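# Rotate the rusty steel cup half a turn under the dial

## Task

Rotate the rusty steel cup sitting beneath the dial indicator by 180 degrees on its fixture, leaving it in that position once the robot lets go.

## Robot and tools

Robot: two arms, left_arm and right_arm. left_arm has a five-finger left hand and right_arm a right hand, mirror images of each other. Each arm's base, in the scene frame, is near left_arm (-0.023, +0.279, +0.044) m and right_arm (-0.028, -0.249, +0.012) m, each turned only slightly about z. A camera stand sits behind the arms. Loose objects may now and then get a brief push from outside.

Frames. Scene frame: origin at table height, midway between the nominal bases, +z up, +x out over the table, left_arm on +y. Reported hand poses, velocities, targets and wrist-camera poses use each arm's own base frame. The table and cam_high use the scene frame. Every pose offset you send is along the current Hand target's own axes.

Hand point: a point 0.05 m in front of the palm, 0.15 m along the fingers from the wrist face. Its +z runs along straight fingers, +y out of the palm, +x across the palm away from the thumb on the right hand (toward the thumb on the left hand). Straight fingertips reach 0.06 to 0.07 m past it along +z, with finger centre lines 0.06 m behind it along -y. A wrist bracket on the little-finger side can collide with things. The arm tracks commands loosely; resting 1 to 3 cm (sometimes 5 cm) off, usually low, is normal and not evidence of contact.

One row = 28 numbers, each in [-1, 1], always for both arms: left dx, dy, dz, rx, ry, rz, then left thumb_turn, thumb_bend, index, middle, ring, little, force_limit, speed; then the same 14 for the right arm. The six pose numbers are an offset from that arm's Hand target at the start of the action, not an absolute pose; 1.0 equals 0.6 m or 180 degrees, and rx, ry, rz form one rotation vector. All six zero re-requests the current Hand target. Orientation is clipped to within 40 degrees of the measured one each step.

Hand numbers: thumb_turn -1 beside the palm, +1 in front opposite the fingers; thumb_bend -1 straight, +1 bent; each finger -1 straight, +1 curled. These are absolute finger targets. force_limit maps -1..+1 to about 0..10 N at the fingertip (0..15 N for the two thumb motors); speed runs from near 0 at -1 to full at +0.48 and above (full travel 0.49 s). There is no 'no change' value: to keep a hand as it is, resend the eight numbers last sent for it; if none sent yet in this scene, send its hand_measured, hand_force_limit, hand_speed. With the thumb in front, the hand grips objects roughly 0.035 to 0.065 m thick, or handles down to 0.025 m. For gentle grips close at speed -0.94 or below. To squeeze harder, raise force_limit and send a target more closed than hand_measured.

Tools.
execute_actions(actions, cameras): actions is a list of actions; each action is up to 15 rows, one per 1/30 s step, and a short action holds its last row. All rows of one action count from the same start pose. Images come back only for an empty list or when cameras names them ('all', specific names, or []).
move(target, speed, blend, blocking, cameras): target is one 28-number row or a list of up to 15 rows, all offsets measured from the Hand targets at the move's start, not chained. speed is the top path speed in m/s (0.002 to 4.3, default 0.25; turning up to twice that in rad/s), one value or one per target. blend (m) rounds corners of a list; 0 stops at each. blocking=false returns early while the move continues. Paths are straight, ignore obstacles and the other arm, and may stop short if very long. Avoid paths passing near an arm's own base.
wait(seconds 0 to 10, cameras): lets the scene run with last commands held.
stop(cameras): brakes a running move.
zoom_image(camera, region [x0,y0,x1,y1] in pixels, at most 504x504): closer look at cam_high, cam_left_wrist or cam_right_wrist from the latest images.
show_instructions(): shows the reference pages.
finished_scene(scene): ends the scene; the cup must stay turned without the robot.

Results: end_effector_position (m) and end_effector_quat_wxyz in the base frame; Hand target (your commanded pose after clipping, the base for next offsets); Joint positions, velocities and torques (torques include arm weight, have offsets and noise; numbers 3 and 4 wrap at ±28 N m); hand_measured, hand_stopped_by (moving, target, force, stalled, fault), hand_load_n (positive when pushed open; near 0 after a lost grip), hand_force_limit, hand_speed. A move adds a 'move:' line: done, off_target, moving, held or fault, plus limits such as paced or held. MOTOR HOT appears near 85 °C; at 100 °C the arm faults and drops for 30 to 60 s or more. Joint ranges (rad): waist ±2.880, shoulder 0 to 3.142, elbow 0 to 3.019, wrist pitch -1.693 to 1.571, wrist yaw ±1.571, wrist roll ±2.094.

Cameras: cam_high, cam_left_wrist, cam_right_wrist, each 672x504; calibrations are approximate.

Avoid: dropping things or releasing moving parts, anything leaving the table, fast contact, hard pressing against fixed or heavy objects (including the dial indicator), excess finger force from twisting or pulling, any arm contact with the other arm, and arm stops. After something blocks an arm, command a target back past the hand point to end the push. Keep motion smooth and gentle.

Each tool is called in YAML: its name, and indented under it one key for each argument.

Reference images:

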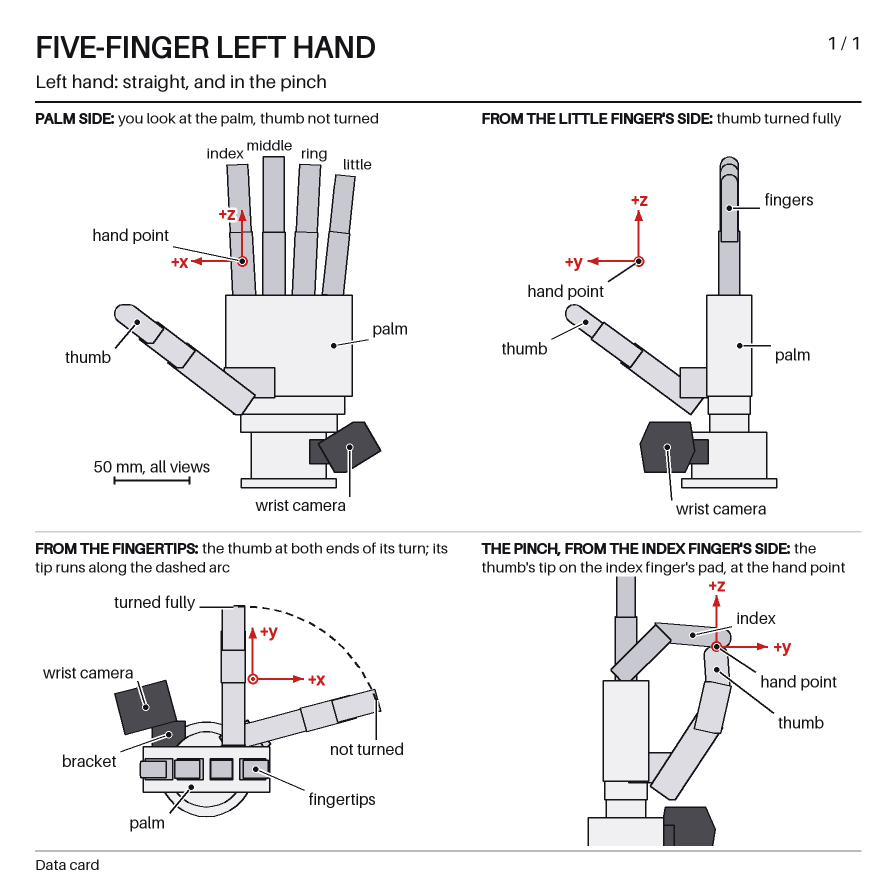

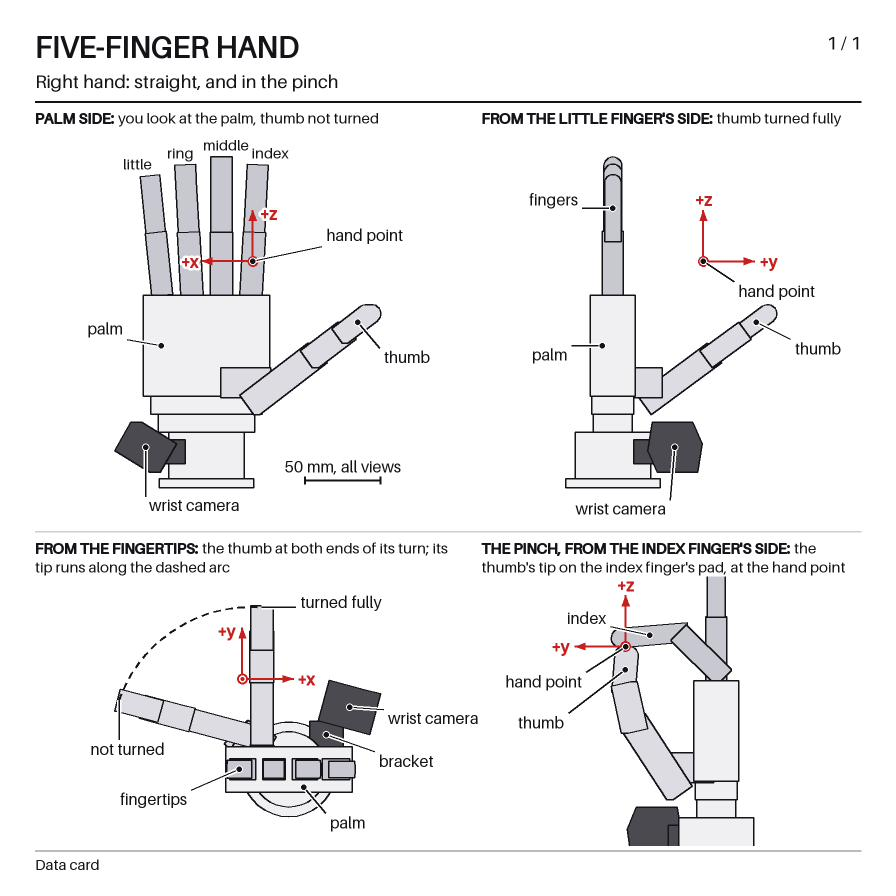

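## Session

execute_actions:
  actions: []

Scene clock: 0.00 s.
left_arm: end_effector_position=(+0.3574, +0.0492, +0.2200) hand_measured=(-1.000, -1.000, -1.000, -1.000, -1.000, -1.000) hand_load_n=(+0.0, +0.0, +0.0, +0.0, +0.0, +0.0) hand_stopped_by=(target, target, target, target, target, target) hand_force_limit=0.00 hand_speed=-0.80 end_effector_quat_wxyz=(-0.387, +0.631, -0.338, +0.581) | right_arm: end_effector_position=(+0.1189, +0.4707, +0.2512) hand_measured=(-1.000, -1.000, -1.000, -1.000, -1.000, -1.000) hand_load_n=(+0.0, +0.5, +0.0, +0.0, +0.0, -0.5) hand_stopped_by=(target, target, target, target, target, target) hand_force_limit=0.00 hand_speed=-0.80 end_effector_quat_wxyz=(+0.015, -0.391, +0.920, -0.024)
Joint positions: left_arm=[0.497 0.615 0.243 0.345 0.401 -0.481] | right_arm=[1.264 1.474 1.496 -1.609 0.055 2.032]
Joint velocities: within noise
Joint torques (N m): no reading
Heat: left arm: hottest wrist yaw 30 °C; right arm: hottest elbow 33 °C.
Hand target: left_arm +0.3605, +0.0508, +0.2317; -0.393, +0.624, -0.337, +0.585 | right_arm +0.1207, +0.4761, +0.2595; +0.022, -0.391, +0.920, -0.017

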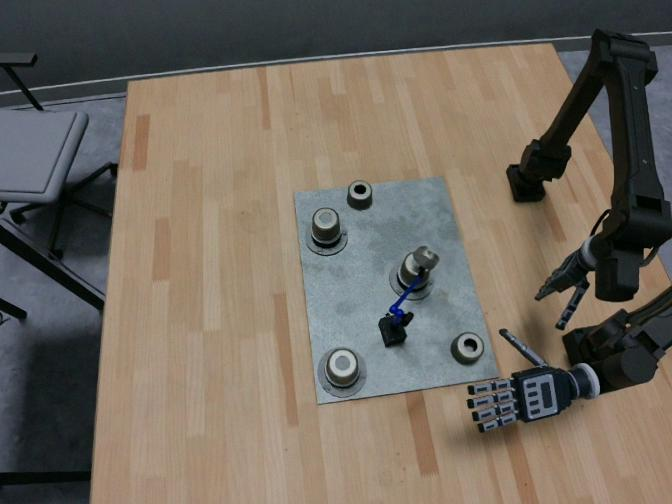

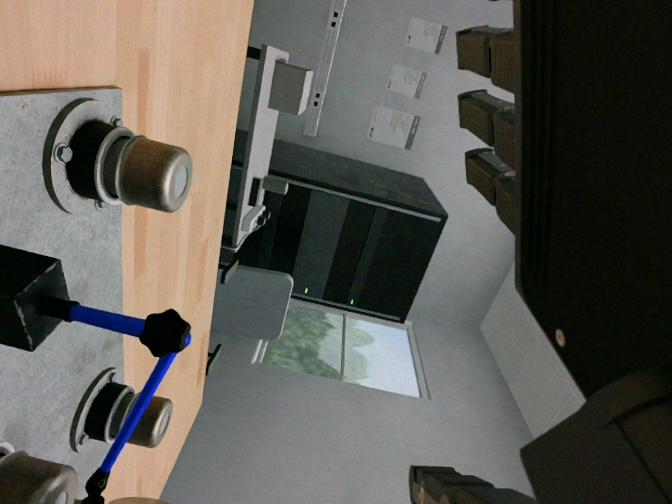

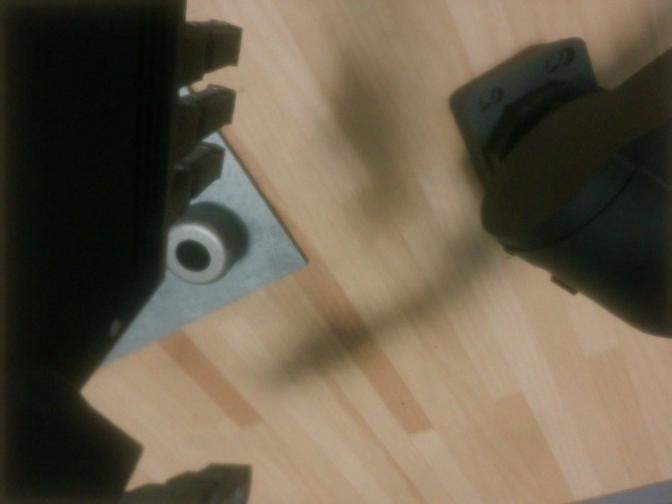

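zoom_image:
  camera: "cam_high"
  region: [280, 160, 520, 420]

zoom_image:
  camera: "cam_high"
  region: [370, 225, 470, 325]

zoom_image:
  camera: "cam_left_wrist"
  region: [0, 60, 300, 504]

Scaled by 1.938 from the camera's 672x504 image, which has a finer 960x720 frame.

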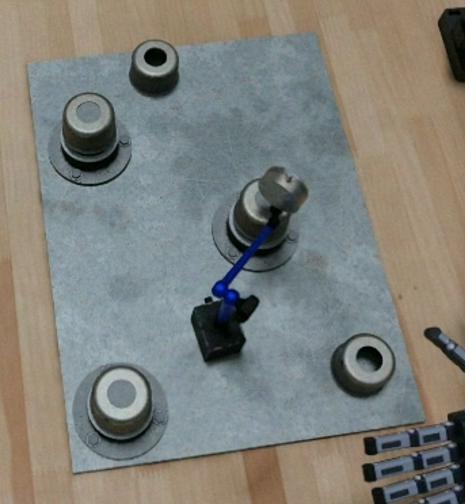

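Scaled by 5.040 from the camera's 672x504 image, which has a finer 960x720 frame.

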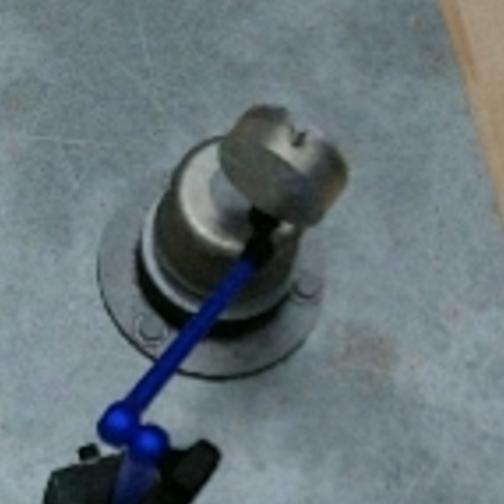

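Scaled by 1.135 from the camera's 672x504 image, which has a finer 960x720 frame.

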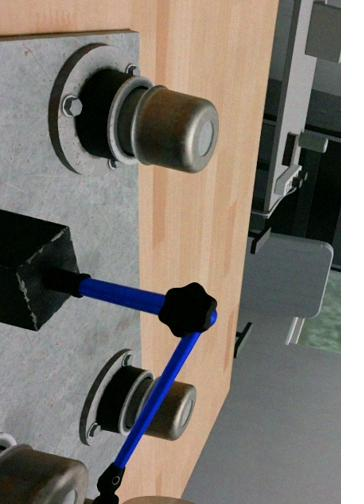

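move:
  target: [0,0,0,0,0,0,-1,-1,-1,-1,-1,-1,0,-0.8,0.1323,-0.6268,0.1262,0.2754,-0.1925,-0.3307,-1,-1,-1,-1,-1,-1,0,-0.8]
  speed: 0.2
  cameras: ["all"]

Scene clock: 106.47 s.
left_arm: end_effector_position=(+0.3574, +0.0492, +0.2200) hand_measured=(-1.000, -1.000, -1.000, -1.000, -1.000, -1.000) hand_load_n=(-0.5, +0.0, +0.0, +0.0, +0.0, +0.0) hand_stopped_by=(target, target, target, target, target, target) hand_force_limit=0.00 hand_speed=-0.80 end_effector_quat_wxyz=(-0.387, +0.631, -0.338, +0.581) | right_arm: end_effector_position=(+0.3361, +0.1593, +0.1960) hand_measured=(-1.000, -1.000, -1.000, -1.000, -1.000, -1.000) hand_load_n=(+0.0, +0.0, +0.0, +0.0, +0.0, +0.0) hand_stopped_by=(target, target, target, target, target, target) hand_force_limit=0.00 hand_speed=-0.80 end_effector_quat_wxyz=(-0.411, +0.721, -0.488, +0.269)
Joint positions: left_arm=[0.497 0.615 0.243 0.345 0.401 -0.481] | right_arm=[0.336 0.764 0.618 -0.397 -0.052 -0.016]
Joint torques (N m): left_arm=[0.67 1.14 9.42 1.95 -0.01 -0.09] | right_arm=[0.15 -2.02 9.69 2.55 -0.16 -0.15]
Heat: left arm: hottest elbow 32 °C; right arm: hottest elbow 40 °C.
Hand target: left_arm +0.3605, +0.0508, +0.2317; -0.393, +0.624, -0.337, +0.585 | right_arm +0.3396, +0.1568, +0.1997; -0.415, +0.720, -0.482, +0.278
Off the commanded pose: left_arm 0.012 m, 1 deg | right_arm 0.006 m, 1 deg.
move: off_target (left_arm)
camera_calibration:
cam_right_wrist: T_world_to_cam=[[-0.352182, -0.437213, -0.827534, 0.349348], [-0.823653, 0.564688, 0.0521873, 0.178937], [0.444482, 0.69998, -0.558984, -0.0327948], [0, 0, 0, 1]] pos_world=[0.284993, 0.0746513, 0.261428]

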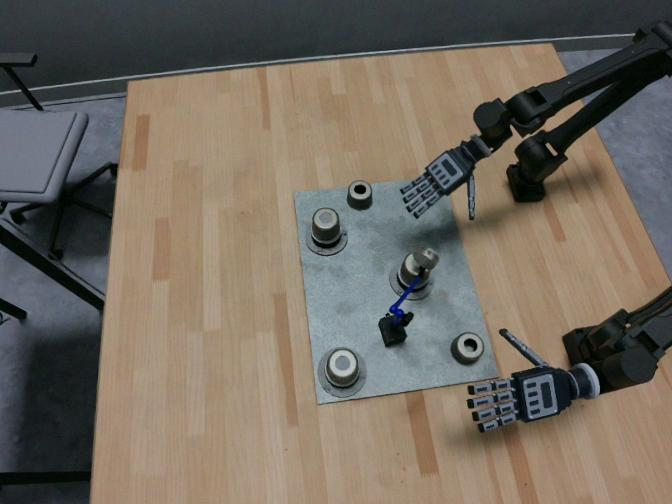

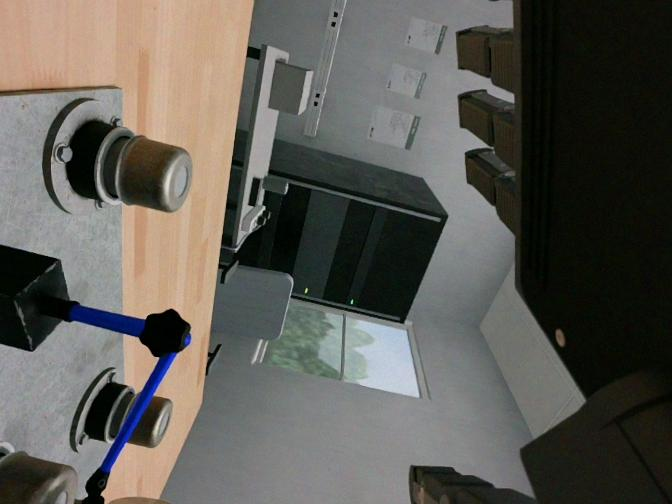

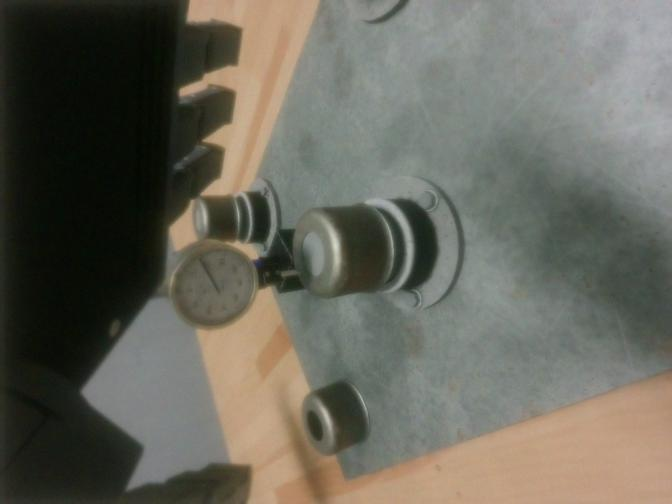

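zoom_image:
  camera: "cam_right_wrist"
  region: [150, 160, 480, 350]

Scaled by 1.527 from the camera's 672x504 image, which has a finer 960x720 frame.

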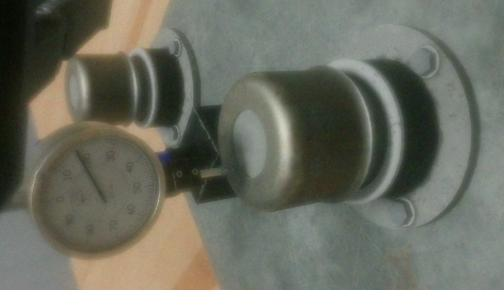

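zoom_image:
  camera: "cam_right_wrist"
  region: [160, 225, 330, 335]

zoom_image:
  camera: "cam_right_wrist"
  region: [280, 170, 480, 320]

Scaled by 2.965 from the camera's 672x504 image, which has a finer 960x720 frame.

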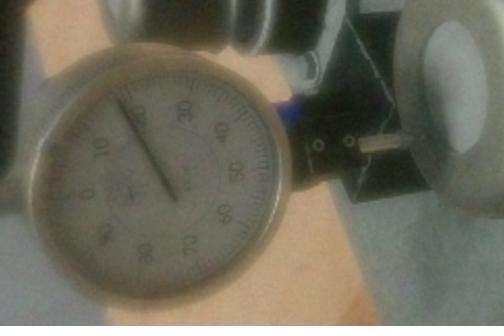

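Scaled by 2.520 from the camera's 672x504 image, which has a finer 960x720 frame.

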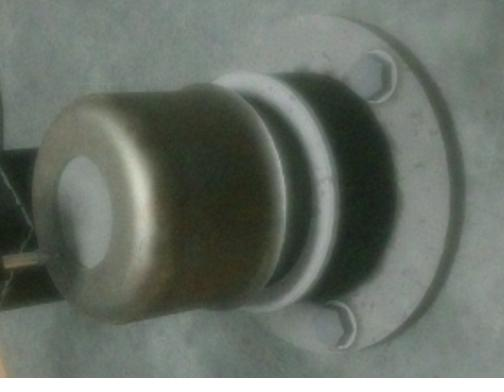

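move:
  target:
    - [0,0,0,0,0,0,-1,-1,-1,-1,-1,-1,0,-0.8,-0.0918,0.0167,-0.029,0.2239,0.0494,0.5432,1,-1,-1,-1,-1,-1,0,0]
    - [0,0,0,0,0,0,-1,-1,-1,-1,-1,-1,0,-0.8,-0.1312,0.1132,0.1332,0.2239,0.0494,0.5432,1,-1,-1,-1,-1,-1,0,0]
  speed: 0.2
  cameras: ["all"]

Scene clock: 278.27 s.
left_arm: end_effector_position=(+0.3574, +0.0492, +0.2200) hand_measured=(-1.000, -1.000, -1.000, -1.000, -1.000, -1.000) hand_load_n=(-0.5, -0.5, +0.0, +0.0, +0.0, -0.5) hand_stopped_by=(target, target, target, target, target, target) hand_force_limit=0.00 hand_speed=-0.80 end_effector_quat_wxyz=(-0.387, +0.631, -0.338, +0.581) | right_arm: end_effector_position=(+0.3380, +0.2416, +0.1013) hand_measured=(+1.000, -1.000, -1.000, -1.000, -1.000, -1.000) hand_load_n=(+0.0, +0.0, +0.0, +0.0, +0.0, +0.0) hand_stopped_by=(target, target, target, target, target, target) hand_force_limit=0.00 hand_speed=0.00 end_effector_quat_wxyz=(+0.639, +0.067, +0.764, -0.053)
Joint positions: left_arm=[0.497 0.615 0.243 0.345 0.401 -0.481] | right_arm=[1.017 1.586 0.258 0.879 1.149 1.991]
Joint torques (N m): left_arm=[0.67 1.14 9.47 2 0 -0.09] | right_arm=[0.15 -4.72 3.84 2.15 0.21 -0.17]
Heat: left arm: hottest elbow 34 °C; right arm: hottest elbow 44 °C.
Hand target: left_arm +0.3605, +0.0508, +0.2317; -0.393, +0.624, -0.337, +0.585 | right_arm +0.3421, +0.2431, +0.1010; +0.640, +0.067, +0.763, -0.055
Off the commanded pose: left_arm 0.012 m, 1 deg | right_arm 0.004 m, 0 deg.
move: off_target (left_arm)
camera_calibration:
cam_right_wrist: T_world_to_cam=[[0.118884, 0.954804, -0.272428, -0.244141], [-0.287976, 0.295737, 0.910829, -0.0640896], [0.95023, -0.0298302, 0.310119, -0.226918], [0, 0, 0, 1]] pos_world=[0.226193, 0.245291, 0.0622357]

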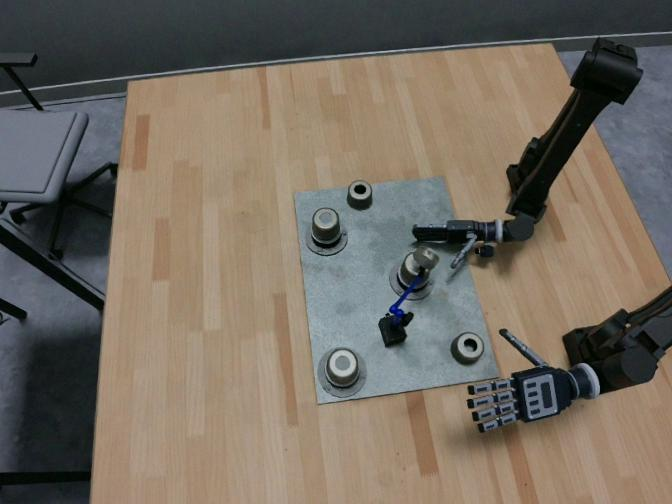

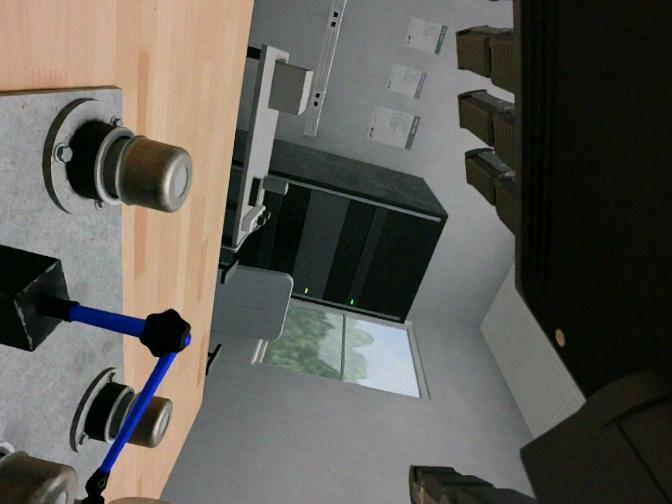

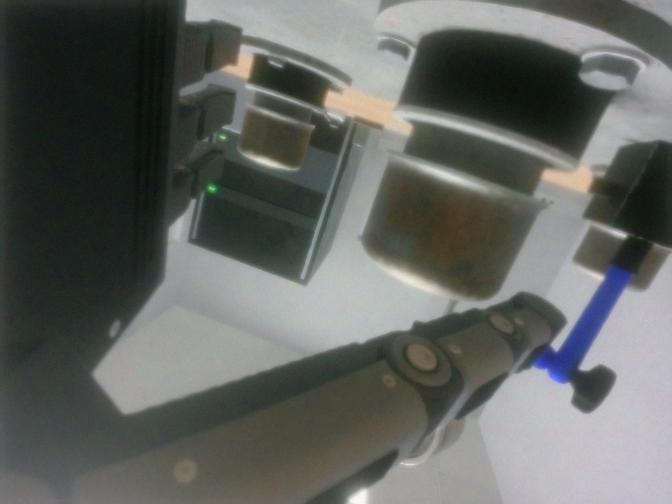

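zoom_image:
  camera: "cam_right_wrist"
  region: [340, 20, 672, 320]

Scaled by 1.518 from the camera's 672x504 image, which has a finer 960x720 frame.

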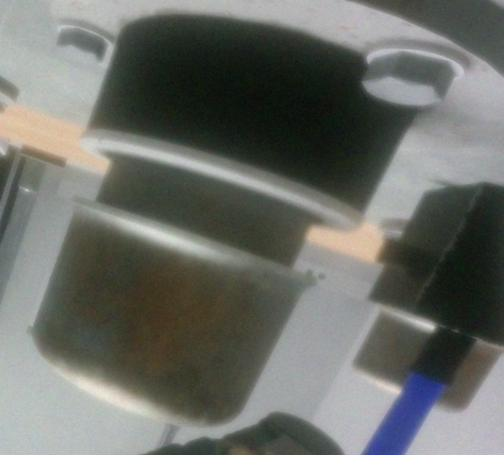

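move:
  target: [0,0,0,0,0,0,-1,-1,-1,-1,-1,-1,0,-0.8,-0.0298,0.1192,0.1118,0,0,0,1,-1,-1,-1,-1,-1,0,0]
  speed: 0.08
  cameras: ["cam_high","cam_right_wrist"]

Scene clock: 313.07 s.
left_arm: end_effector_position=(+0.3574, +0.0492, +0.2200) hand_measured=(-1.000, -1.000, -1.000, -1.000, -1.000, -1.000) hand_load_n=(+0.0, +0.0, -0.5, +0.0, +0.0, +0.0) hand_stopped_by=(target, target, target, target, target, target) hand_force_limit=0.00 hand_speed=-0.80 end_effector_quat_wxyz=(-0.387, +0.631, -0.338, +0.581) | right_arm: end_effector_position=(+0.4143, +0.2942, +0.1074) hand_measured=(+1.000, -1.000, -1.000, -1.000, -1.000, -1.000) hand_load_n=(+0.0, +0.0, +0.0, +0.0, +0.0, +0.0) hand_stopped_by=(target, target, target, target, target, target) hand_force_limit=0.00 hand_speed=0.00 end_effector_quat_wxyz=(+0.640, +0.071, +0.763, -0.051)
Joint positions: left_arm=[0.497 0.615 0.243 0.345 0.401 -0.481] | right_arm=[0.909 1.712 0.488 0.862 1.054 1.901]
Joint torques (N m): left_arm=[0.85 1.38 9.4 1.95 0 -0.09] | right_arm=[0.26 -7.36 6.34 1.39 0.05 -0.15]
Heat: left arm: hottest elbow 35 °C; right arm: hottest elbow 40 °C.
Hand target: left_arm +0.3605, +0.0508, +0.2317; -0.393, +0.624, -0.337, +0.585 | right_arm +0.4226, +0.3016, +0.1071; +0.640, +0.067, +0.763, -0.055
Off the commanded pose: left_arm 0.012 m, 1 deg | right_arm 0.011 m, 1 deg.
move: off_target (left_arm, right_arm)
camera_calibration:
cam_right_wrist: T_world_to_cam=[[0.124107, 0.955931, -0.26607, -0.304921], [-0.290286, 0.291389, 0.911497, -0.0610923], [0.948858, -0.0358871, 0.313657, -0.297717], [0, 0, 0, 1]] pos_world=[0.3026, 0.298601, 0.0679362]
Images, in order (width x height): cam_high 672x504, cam_right_wrist 672x504.

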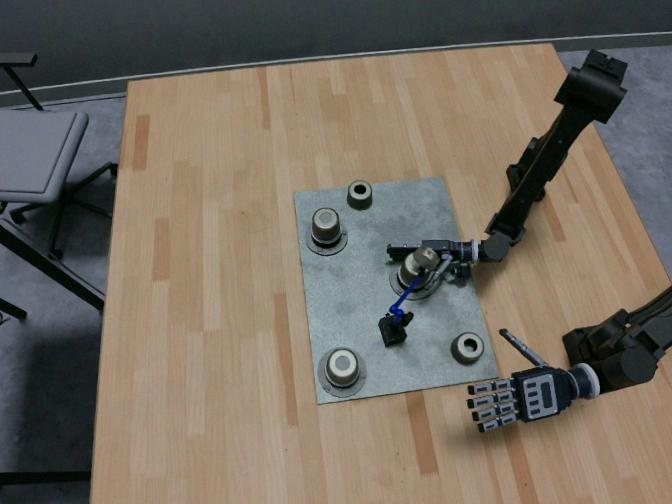

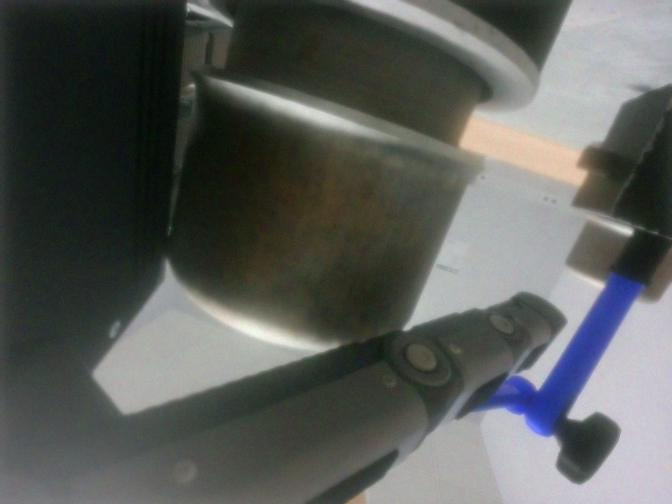

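move:
  target:
    - [0,0,0,0,0,0,-1,-1,-1,-1,-1,-1,0,-0.8,-0.002,0.0155,0.0107,0,0,0,1,-1,-1,-1,-1,-1,0,0]
    - [0,0,0,0,0,0,-1,-1,-1,-1,-1,-1,0,-0.8,-0.002,0.0155,0.0107,0,0,0,1,0.4,0.4,0.4,-1,-1,0,-0.9]
  speed: 0.08
  cameras: ["cam_high","cam_right_wrist"]

Scene clock: 337.10 s.
left_arm: end_effector_position=(+0.3574, +0.0492, +0.2200) hand_measured=(-1.000, -1.000, -1.000, -1.000, -1.000, -1.000) hand_load_n=(+0.0, +0.0, +0.0, +0.0, +0.0, +0.0) hand_stopped_by=(target, target, target, target, target, target) hand_force_limit=0.00 hand_speed=-0.80 end_effector_quat_wxyz=(-0.387, +0.631, -0.338, +0.581) | right_arm: end_effector_position=(+0.4189, +0.2932, +0.1035) hand_measured=(+1.000, -0.772, -0.182, -0.284, -1.000, -1.000) hand_load_n=(+0.0, +10.5, +6.0, +3.5, +0.0, +0.0) hand_stopped_by=(target, force, force, force, target, target) hand_force_limit=0.00 hand_speed=-0.90 end_effector_quat_wxyz=(+0.638, +0.071, +0.764, -0.061)
Joint positions: left_arm=[0.497 0.615 0.243 0.345 0.401 -0.481] | right_arm=[0.902 1.723 0.5 0.849 1.061 1.898]
Joint torques (N m): left_arm=[0.73 1.03 9.39 2 0 -0.08] | right_arm=[0.44 -7.24 7.88 1.44 -0.32 -0.13]
Heat: left arm: hottest elbow 35 °C; right arm: hottest elbow 40 °C.
Hand target: left_arm +0.3605, +0.0508, +0.2317; -0.393, +0.624, -0.337, +0.585 | right_arm +0.4306, +0.3096, +0.1072; +0.640, +0.067, +0.763, -0.055
Off the commanded pose: left_arm 0.012 m, 1 deg | right_arm 0.020 m, 1 deg.
move: off_target (left_arm, right_arm); target 2's new numbers were sent with right_arm's hand 0.020 m and 1 deg from that target
camera_calibration:
cam_right_wrist: T_world_to_cam=[[0.134485, 0.950261, -0.280924, -0.306635], [-0.28043, 0.308408, 0.908979, -0.064867], [0.950407, -0.0434642, 0.307958, -0.298774], [0, 0, 0, 1]] pos_world=[0.307004, 0.298403, 0.0648317]
Images, in order (width x height): cam_high 672x504, cam_right_wrist 672x504.

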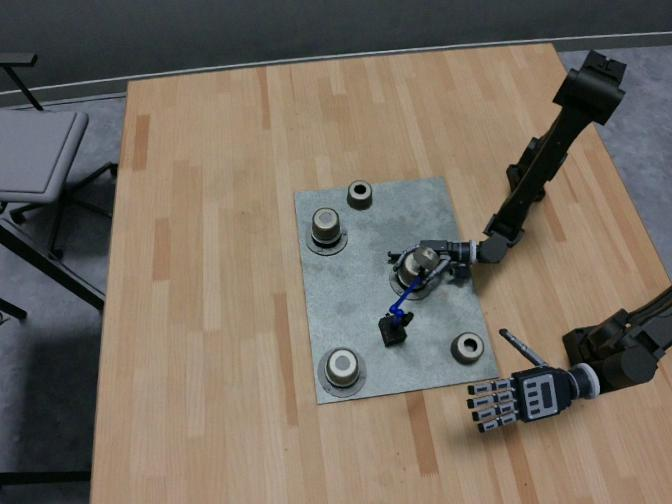

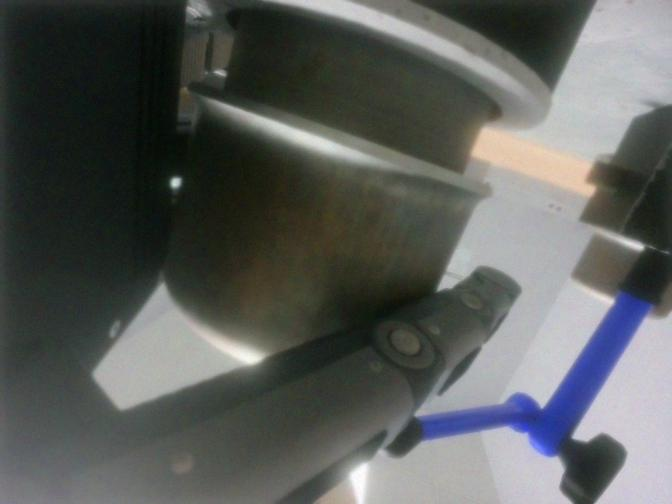

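move:
  target:
    - [0,0,0,0,0,0,-1,-1,-1,-1,-1,-1,0,-0.8,0.0025,-0.0322,-0.0137,-0.1641,0,-0.0289,1,0.4,0.4,0.4,-1,-1,0,-0.9]
  speed: 0.2
  cameras: ["cam_high","cam_right_wrist"]

Scene clock: 348.53 s.
left_arm: end_effector_position=(+0.3574, +0.0492, +0.2200) hand_measured=(-1.000, -1.000, -1.000, -1.000, -1.000, -1.000) hand_load_n=(+0.0, +0.0, +0.0, +0.0, +0.0, +0.0) hand_stopped_by=(target, target, target, target, target, target) hand_force_limit=0.00 hand_speed=-0.80 end_effector_quat_wxyz=(-0.387, +0.631, -0.338, +0.581) | right_arm: end_effector_position=(+0.4158, +0.2966, +0.1058) hand_measured=(+1.000, -0.772, -0.182, -0.286, -1.000, -1.000) hand_load_n=(-2.0, +12.5, +4.5, +5.5, +0.0, +0.0) hand_stopped_by=(target, force, force, force, target, target) hand_force_limit=0.00 hand_speed=-0.90 end_effector_quat_wxyz=(+0.632, -0.142, +0.754, +0.107)
Joint positions: left_arm=[0.497 0.615 0.243 0.345 0.401 -0.481] | right_arm=[0.597 1.71 0.379 1.146 0.239 1.597]
Joint torques (N m): left_arm=[0.62 0.97 9.46 1.96 0 -0.09] | right_arm=[-0.09 -7.41 3.38 2.69 -0.28 0.17]
Heat: left arm: hottest elbow 35 °C; right arm: hottest elbow 40 °C.
Hand target: left_arm +0.3605, +0.0508, +0.2317; -0.393, +0.624, -0.337, +0.585 | right_arm +0.4191, +0.2920, +0.1072; +0.633, -0.133, +0.754, +0.112
Off the commanded pose: left_arm 0.012 m, 1 deg | right_arm 0.006 m, 1 deg.
move: off_target (left_arm)
camera_calibration:
cam_right_wrist: T_world_to_cam=[[-0.377465, 0.877785, -0.29498, -0.0730175], [-0.404292, 0.13037, 0.905291, 0.0358742], [0.833107, 0.460974, 0.305672, -0.396958], [0, 0, 0, 1]] pos_world=[0.317651, 0.242404, 0.0673236]
Images, in order (width x height): cam_high 672x504, cam_right_wrist 672x504.

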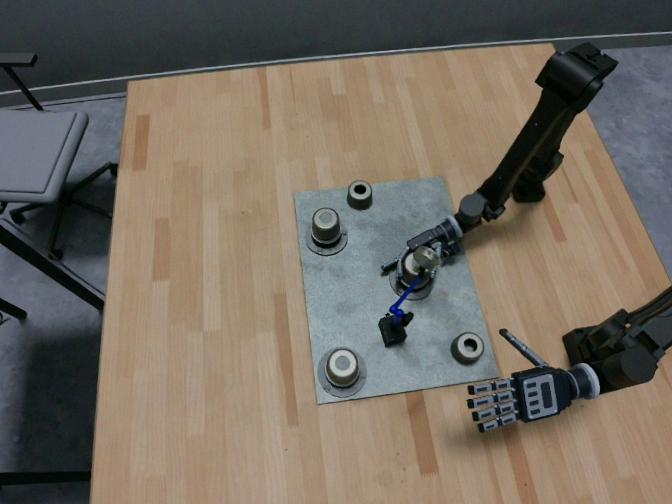

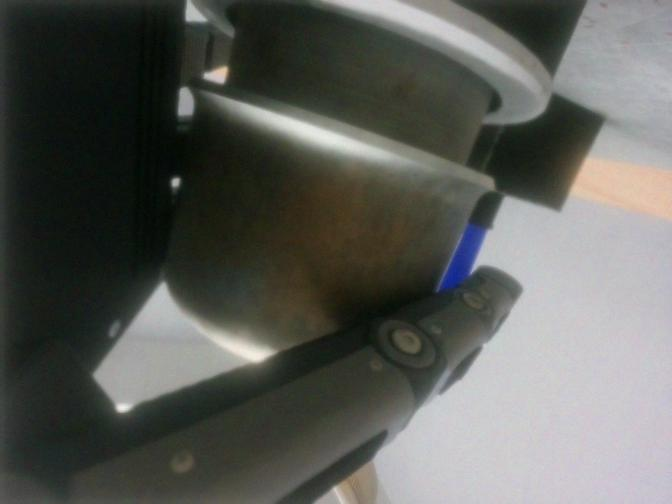

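zoom_image:
  camera: "cam_right_wrist"
  region: [150, 60, 510, 370]

Scaled by 1.400 from the camera's 672x504 image, which has a finer 960x720 frame.

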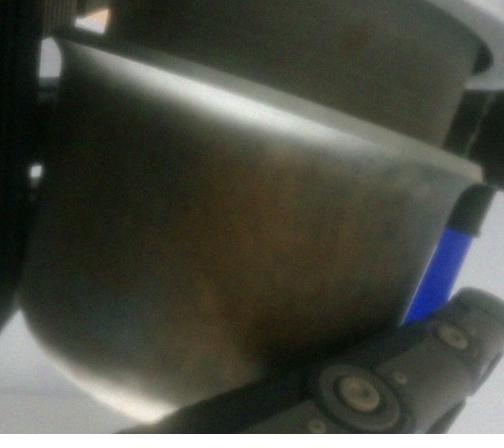

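move:
  target: [0,0,0,0,0,0,-1,-1,-1,-1,-1,-1,0,-0.8,0,0,0,-0.1641,0,-0.0289,1,0.4,0.4,0.4,-1,-1,0,-0.9]
  speed: 0.2
  cameras: ["cam_high","cam_right_wrist"]

zoom_image:
  camera: "cam_right_wrist"
  region: [150, 60, 510, 370]

Scene clock: 360.90 s.
left_arm: end_effector_position=(+0.3574, +0.0492, +0.2200) hand_measured=(-1.000, -1.000, -1.000, -1.000, -1.000, -1.000) hand_load_n=(-0.5, +0.0, +0.0, +0.0, +0.0, +0.0) hand_stopped_by=(target, target, target, target, target, target) hand_force_limit=0.00 hand_speed=-0.80 end_effector_quat_wxyz=(-0.387, +0.631, -0.338, +0.581) | right_arm: end_effector_position=(+0.4084, +0.2964, +0.1091) hand_measured=(+1.000, -0.772, -0.182, -0.286, -1.000, -1.000) hand_load_n=(-2.0, +14.5, +6.0, +6.5, +0.0, +0.0) hand_stopped_by=(target, force, force, force, target, target) hand_force_limit=0.00 hand_speed=-0.90 end_effector_quat_wxyz=(+0.587, -0.334, +0.687, +0.269)
Joint positions: left_arm=[0.497 0.615 0.243 0.345 0.401 -0.481] | right_arm=[0.312 1.753 0.494 1.061 -0.562 1.442]
Joint torques (N m): left_arm=[0.56 1.32 9.47 1.94 -0.01 -0.07] | right_arm=[-0.62 -7.82 5.42 1.46 -0.35 0.19]
Heat: left arm: hottest elbow 35 °C; right arm: hottest elbow 39 °C.
Hand target: left_arm +0.3605, +0.0508, +0.2317; -0.393, +0.624, -0.337, +0.585 | right_arm +0.4190, +0.2920, +0.1071; +0.583, -0.324, +0.694, +0.272
Off the commanded pose: left_arm 0.012 m, 1 deg | right_arm 0.012 m, 2 deg.
move: off_target (left_arm, right_arm)
camera_calibration:
cam_right_wrist: T_world_to_cam=[[-0.765082, 0.57001, -0.299562, 0.175366], [-0.425115, -0.0976934, 0.899852, 0.106597], [0.483659, 0.815809, 0.317063, -0.35543], [0, 0, 0, 1]] pos_world=[0.351392, 0.200416, 0.0693056]
Images, in order (width x height): cam_high 672x504, cam_right_wrist 672x504.

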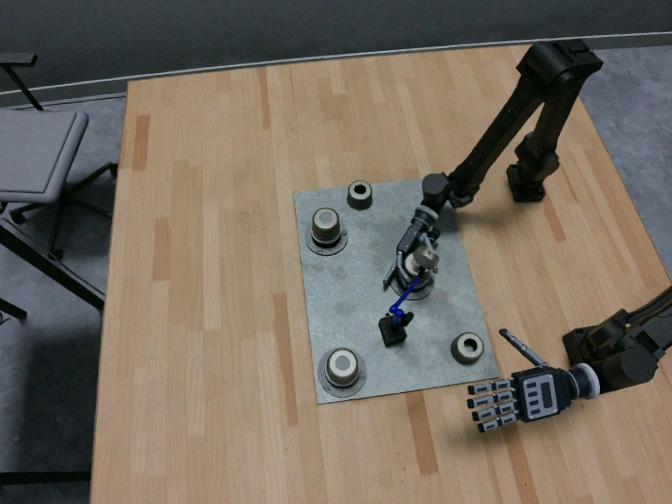

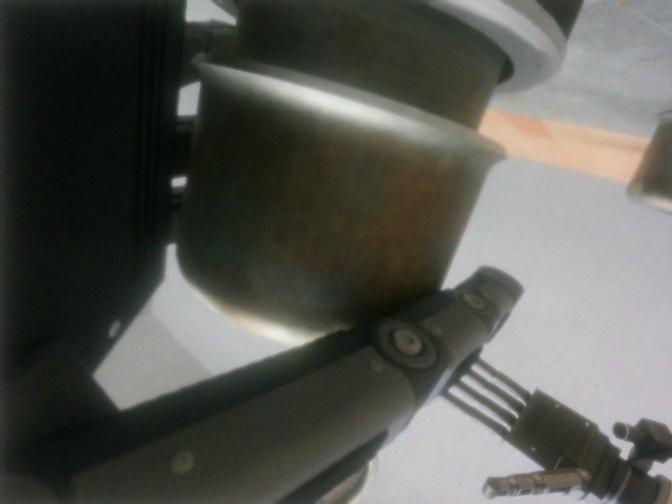

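Scaled by 1.400 from the camera's 672x504 image, which has a finer 960x720 frame.

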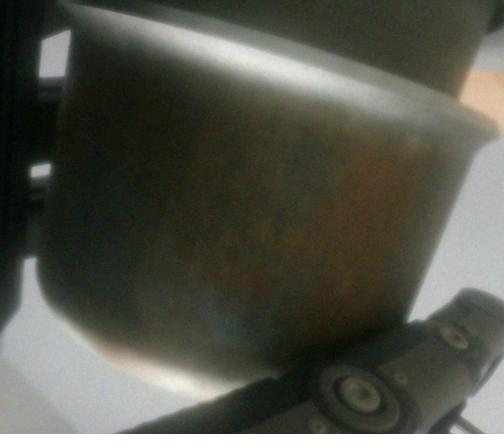

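zoom_image:
  camera: "cam_high"
  region: [370, 225, 470, 325]

Scaled by 5.040 from the camera's 672x504 image, which has a finer 960x720 frame.

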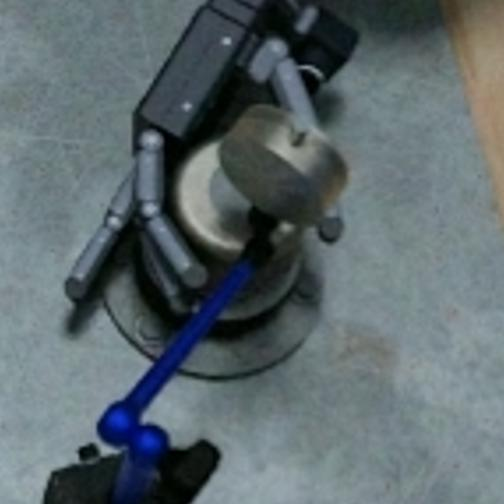

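move:
  target: [0,0,0,0,0,0,-1,-1,-1,-1,-1,-1,0,-0.8,0,0,0,0,0,0,1,0.5,0.5,0.5,-1,-1,0.7,-0.9]
  speed: 0.2
  cameras: ["cam_right_wrist"]

zoom_image:
  camera: "cam_right_wrist"
  region: [150, 60, 510, 370]

Scene clock: 395.67 s.
left_arm: end_effector_position=(+0.3574, +0.0492, +0.2200) hand_measured=(-1.000, -1.000, -1.000, -1.000, -1.000, -1.000) hand_load_n=(+0.0, +0.0, +0.0, +0.0, +0.0, +0.0) hand_stopped_by=(target, target, target, target, target, target) hand_force_limit=0.00 hand_speed=-0.80 end_effector_quat_wxyz=(-0.387, +0.631, -0.338, +0.581) | right_arm: end_effector_position=(+0.4088, +0.2965, +0.1090) hand_measured=(+1.000, -0.774, -0.168, -0.270, -1.000, -1.000) hand_load_n=(-1.5, +18.5, +8.5, +9.0, +0.0, +0.0) hand_stopped_by=(target, force, force, force, target, target) hand_force_limit=0.70 hand_speed=-0.90 end_effector_quat_wxyz=(+0.587, -0.334, +0.687, +0.269)
Joint positions: left_arm=[0.497 0.615 0.243 0.345 0.401 -0.481] | right_arm=[0.311 1.754 0.496 1.06 -0.563 1.441]
Joint torques (N m): left_arm=[0.56 1.38 9.4 2 -0.01 -0.07] | right_arm=[-0.56 -7.82 5.35 1.47 -0.33 0.2]
Heat: left arm: hottest elbow 35 °C; right arm: hottest elbow 38 °C.
Hand target: left_arm +0.3605, +0.0508, +0.2317; -0.393, +0.624, -0.337, +0.585 | right_arm +0.4190, +0.2921, +0.1070; +0.583, -0.324, +0.694, +0.272
Off the commanded pose: left_arm 0.012 m, 1 deg | right_arm 0.011 m, 2 deg.
move: off_target (left_arm, right_arm)
camera_calibration:
cam_right_wrist: T_world_to_cam=[[-0.765364, 0.569065, -0.300638, 0.176083], [-0.425733, -0.0973287, 0.899599, 0.107062], [0.48267, 0.816512, 0.316762, -0.355411], [0, 0, 0, 1]] pos_world=[0.351894, 0.200415, 0.0692051]
Images, in order (width x height): cam_right_wrist 672x504.

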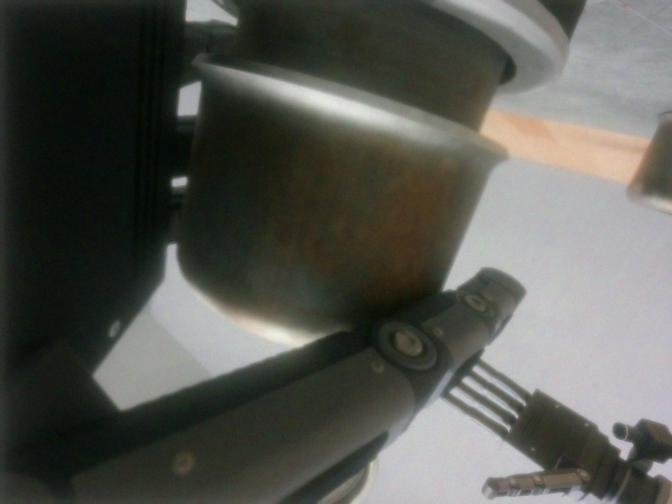

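Scaled by 1.400 from the camera's 672x504 image, which has a finer 960x720 frame.

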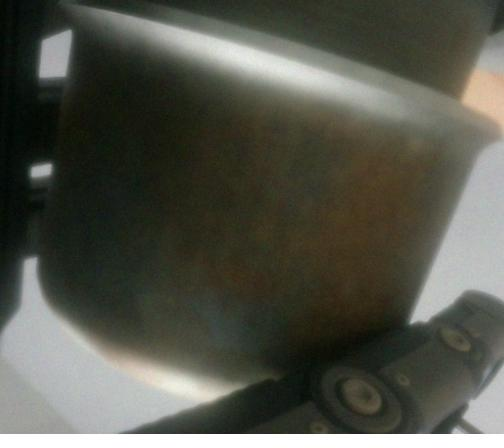

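move:
  target: [0,0,0,0,0,0,-1,-1,-1,-1,-1,-1,0,-0.8,0,0,0,0.1641,0,0.0289,1,0.5,0.5,0.5,-1,-1,0.7,-0.9]
  speed: 0.2
  cameras: ["cam_high","cam_right_wrist"]

zoom_image:
  camera: "cam_right_wrist"
  region: [150, 60, 510, 370]

Scene clock: 401.97 s.
left_arm: end_effector_position=(+0.3574, +0.0492, +0.2200) hand_measured=(-1.000, -1.000, -1.000, -1.000, -1.000, -1.000) hand_load_n=(+0.0, -0.5, +0.0, +0.0, +0.0, +0.0) hand_stopped_by=(target, target, target, target, target, target) hand_force_limit=0.00 hand_speed=-0.80 end_effector_quat_wxyz=(-0.387, +0.631, -0.338, +0.581) | right_arm: end_effector_position=(+0.4162, +0.2944, +0.1111) hand_measured=(+1.000, -0.774, -0.168, -0.270, -1.000, -1.000) hand_load_n=(+1.0, +18.0, +8.0, +7.0, +0.0, +0.0) hand_stopped_by=(target, force, force, force, target, target) hand_force_limit=0.70 hand_speed=-0.90 end_effector_quat_wxyz=(+0.638, -0.141, +0.748, +0.114)
Joint positions: left_arm=[0.497 0.615 0.243 0.345 0.401 -0.481] | right_arm=[0.586 1.713 0.376 1.173 0.219 1.598]
Joint torques (N m): left_arm=[0.79 0.91 9.43 1.95 -0.01 -0.1] | right_arm=[0.5 -7.47 3.59 1.57 0.45 0.18]
Heat: left arm: hottest elbow 35 °C; right arm: hottest elbow 38 °C.
Hand target: left_arm +0.3605, +0.0508, +0.2317; -0.393, +0.624, -0.337, +0.585 | right_arm +0.4191, +0.2920, +0.1073; +0.633, -0.133, +0.754, +0.112
Off the commanded pose: left_arm 0.012 m, 1 deg | right_arm 0.005 m, 1 deg.
move: off_target (left_arm)
camera_calibration:
cam_right_wrist: T_world_to_cam=[[-0.379169, 0.879619, -0.287231, -0.0699934], [-0.419509, 0.113267, 0.900657, 0.0433761], [0.824769, 0.461997, 0.32606, -0.397089], [0, 0, 0, 1]] pos_world=[0.319164, 0.240108, 0.0703039]
Images, in order (width x height): cam_high 672x504, cam_right_wrist 672x504.

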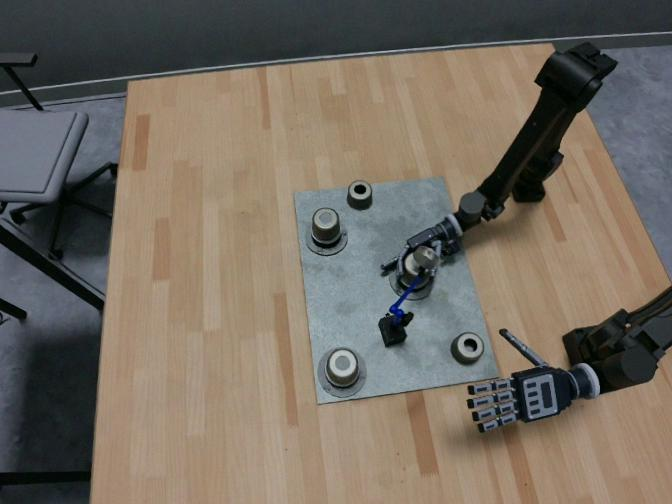

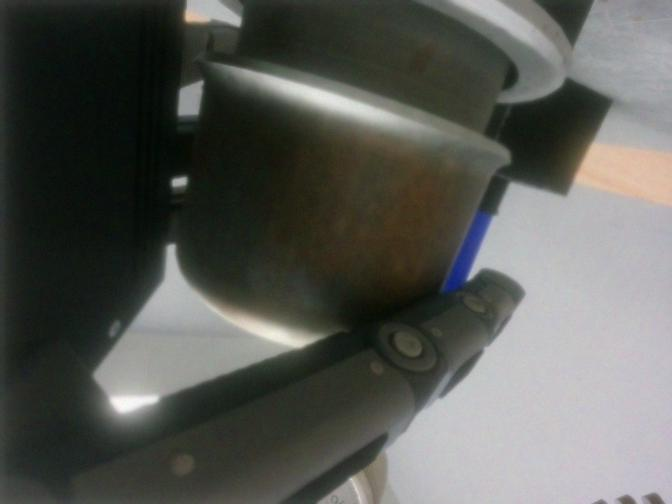

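Scaled by 1.400 from the camera's 672x504 image, which has a finer 960x720 frame.

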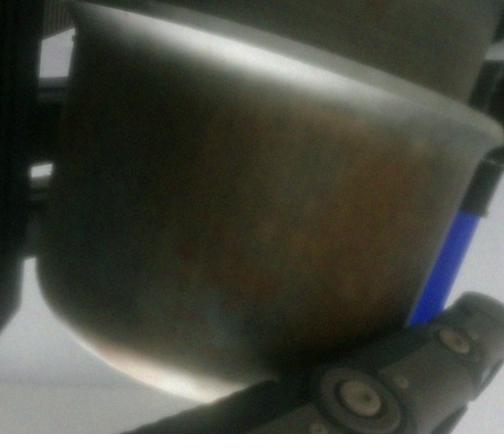

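move:
  target: [0,0,0,0,0,0,-1,-1,-1,-1,-1,-1,0,-0.8,0,0,0,0.1696,0,0.0299,1,0.5,0.5,0.5,-1,-1,0.7,-0.9]
  speed: 0.2
  cameras: ["cam_high","cam_right_wrist"]

zoom_image:
  camera: "cam_right_wrist"
  region: [150, 60, 510, 370]

Scene clock: 418.97 s.
left_arm: end_effector_position=(+0.3574, +0.0492, +0.2200) hand_measured=(-1.000, -1.000, -1.000, -1.000, -1.000, -1.000) hand_load_n=(-0.5, +0.0, +0.0, +0.0, +0.0, +0.0) hand_stopped_by=(target, target, target, target, target, target) hand_force_limit=0.00 hand_speed=-0.80 end_effector_quat_wxyz=(-0.387, +0.631, -0.338, +0.581) | right_arm: end_effector_position=(+0.4182, +0.2885, +0.1105) hand_measured=(+1.000, -0.774, -0.168, -0.270, -1.000, -1.000) hand_load_n=(+0.0, +14.5, +9.0, +3.5, +0.0, +0.0) hand_stopped_by=(target, force, force, force, target, target) hand_force_limit=0.70 hand_speed=-0.90 end_effector_quat_wxyz=(+0.643, +0.075, +0.759, -0.060)
Joint positions: left_arm=[0.497 0.615 0.243 0.345 0.401 -0.481] | right_arm=[0.898 1.711 0.489 0.876 1.064 1.882]
Joint torques (N m): left_arm=[0.73 1.08 9.44 1.95 0 -0.1] | right_arm=[0.97 -8.06 4.72 0.77 0.19 0.14]
Heat: left arm: hottest elbow 36 °C; right arm: hottest elbow 37 °C.
Hand target: left_arm +0.3605, +0.0508, +0.2317; -0.393, +0.624, -0.337, +0.585 | right_arm +0.4191, +0.2921, +0.1073; +0.640, +0.074, +0.762, -0.061
Off the commanded pose: left_arm 0.012 m, 1 deg | right_arm 0.005 m, 1 deg.
move: off_target (left_arm)
camera_calibration:
cam_right_wrist: T_world_to_cam=[[0.143508, 0.951189, -0.273212, -0.305053], [-0.292949, 0.304526, 0.906336, -0.0632357], [0.945297, -0.0500291, 0.322352, -0.297969], [0, 0, 0, 1]] pos_world=[0.306922, 0.294513, 0.0700196]
Images, in order (width x height): cam_high 672x504, cam_right_wrist 672x504.

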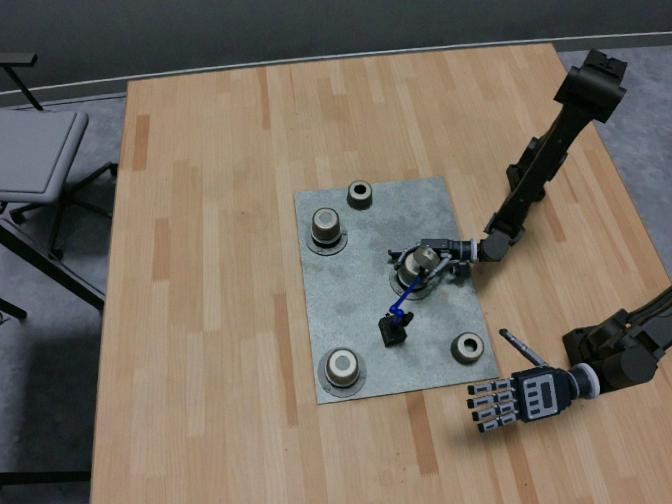

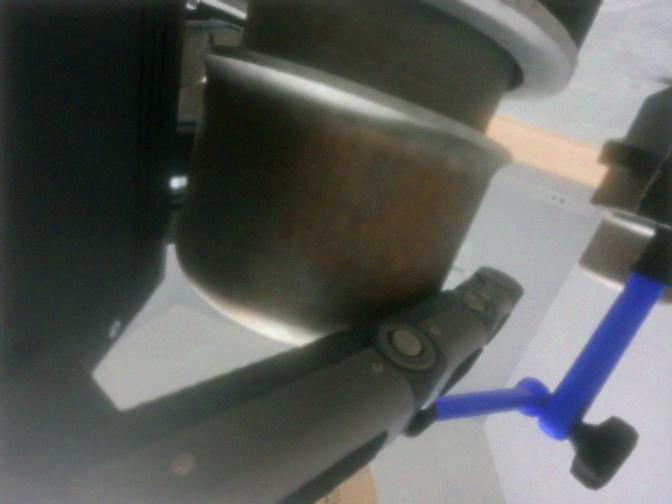

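Scaled by 1.400 from the camera's 672x504 image, which has a finer 960x720 frame.

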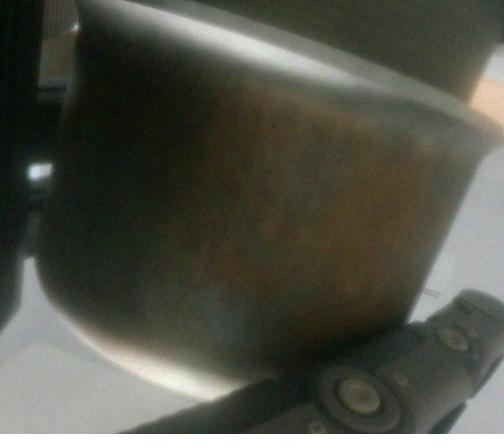

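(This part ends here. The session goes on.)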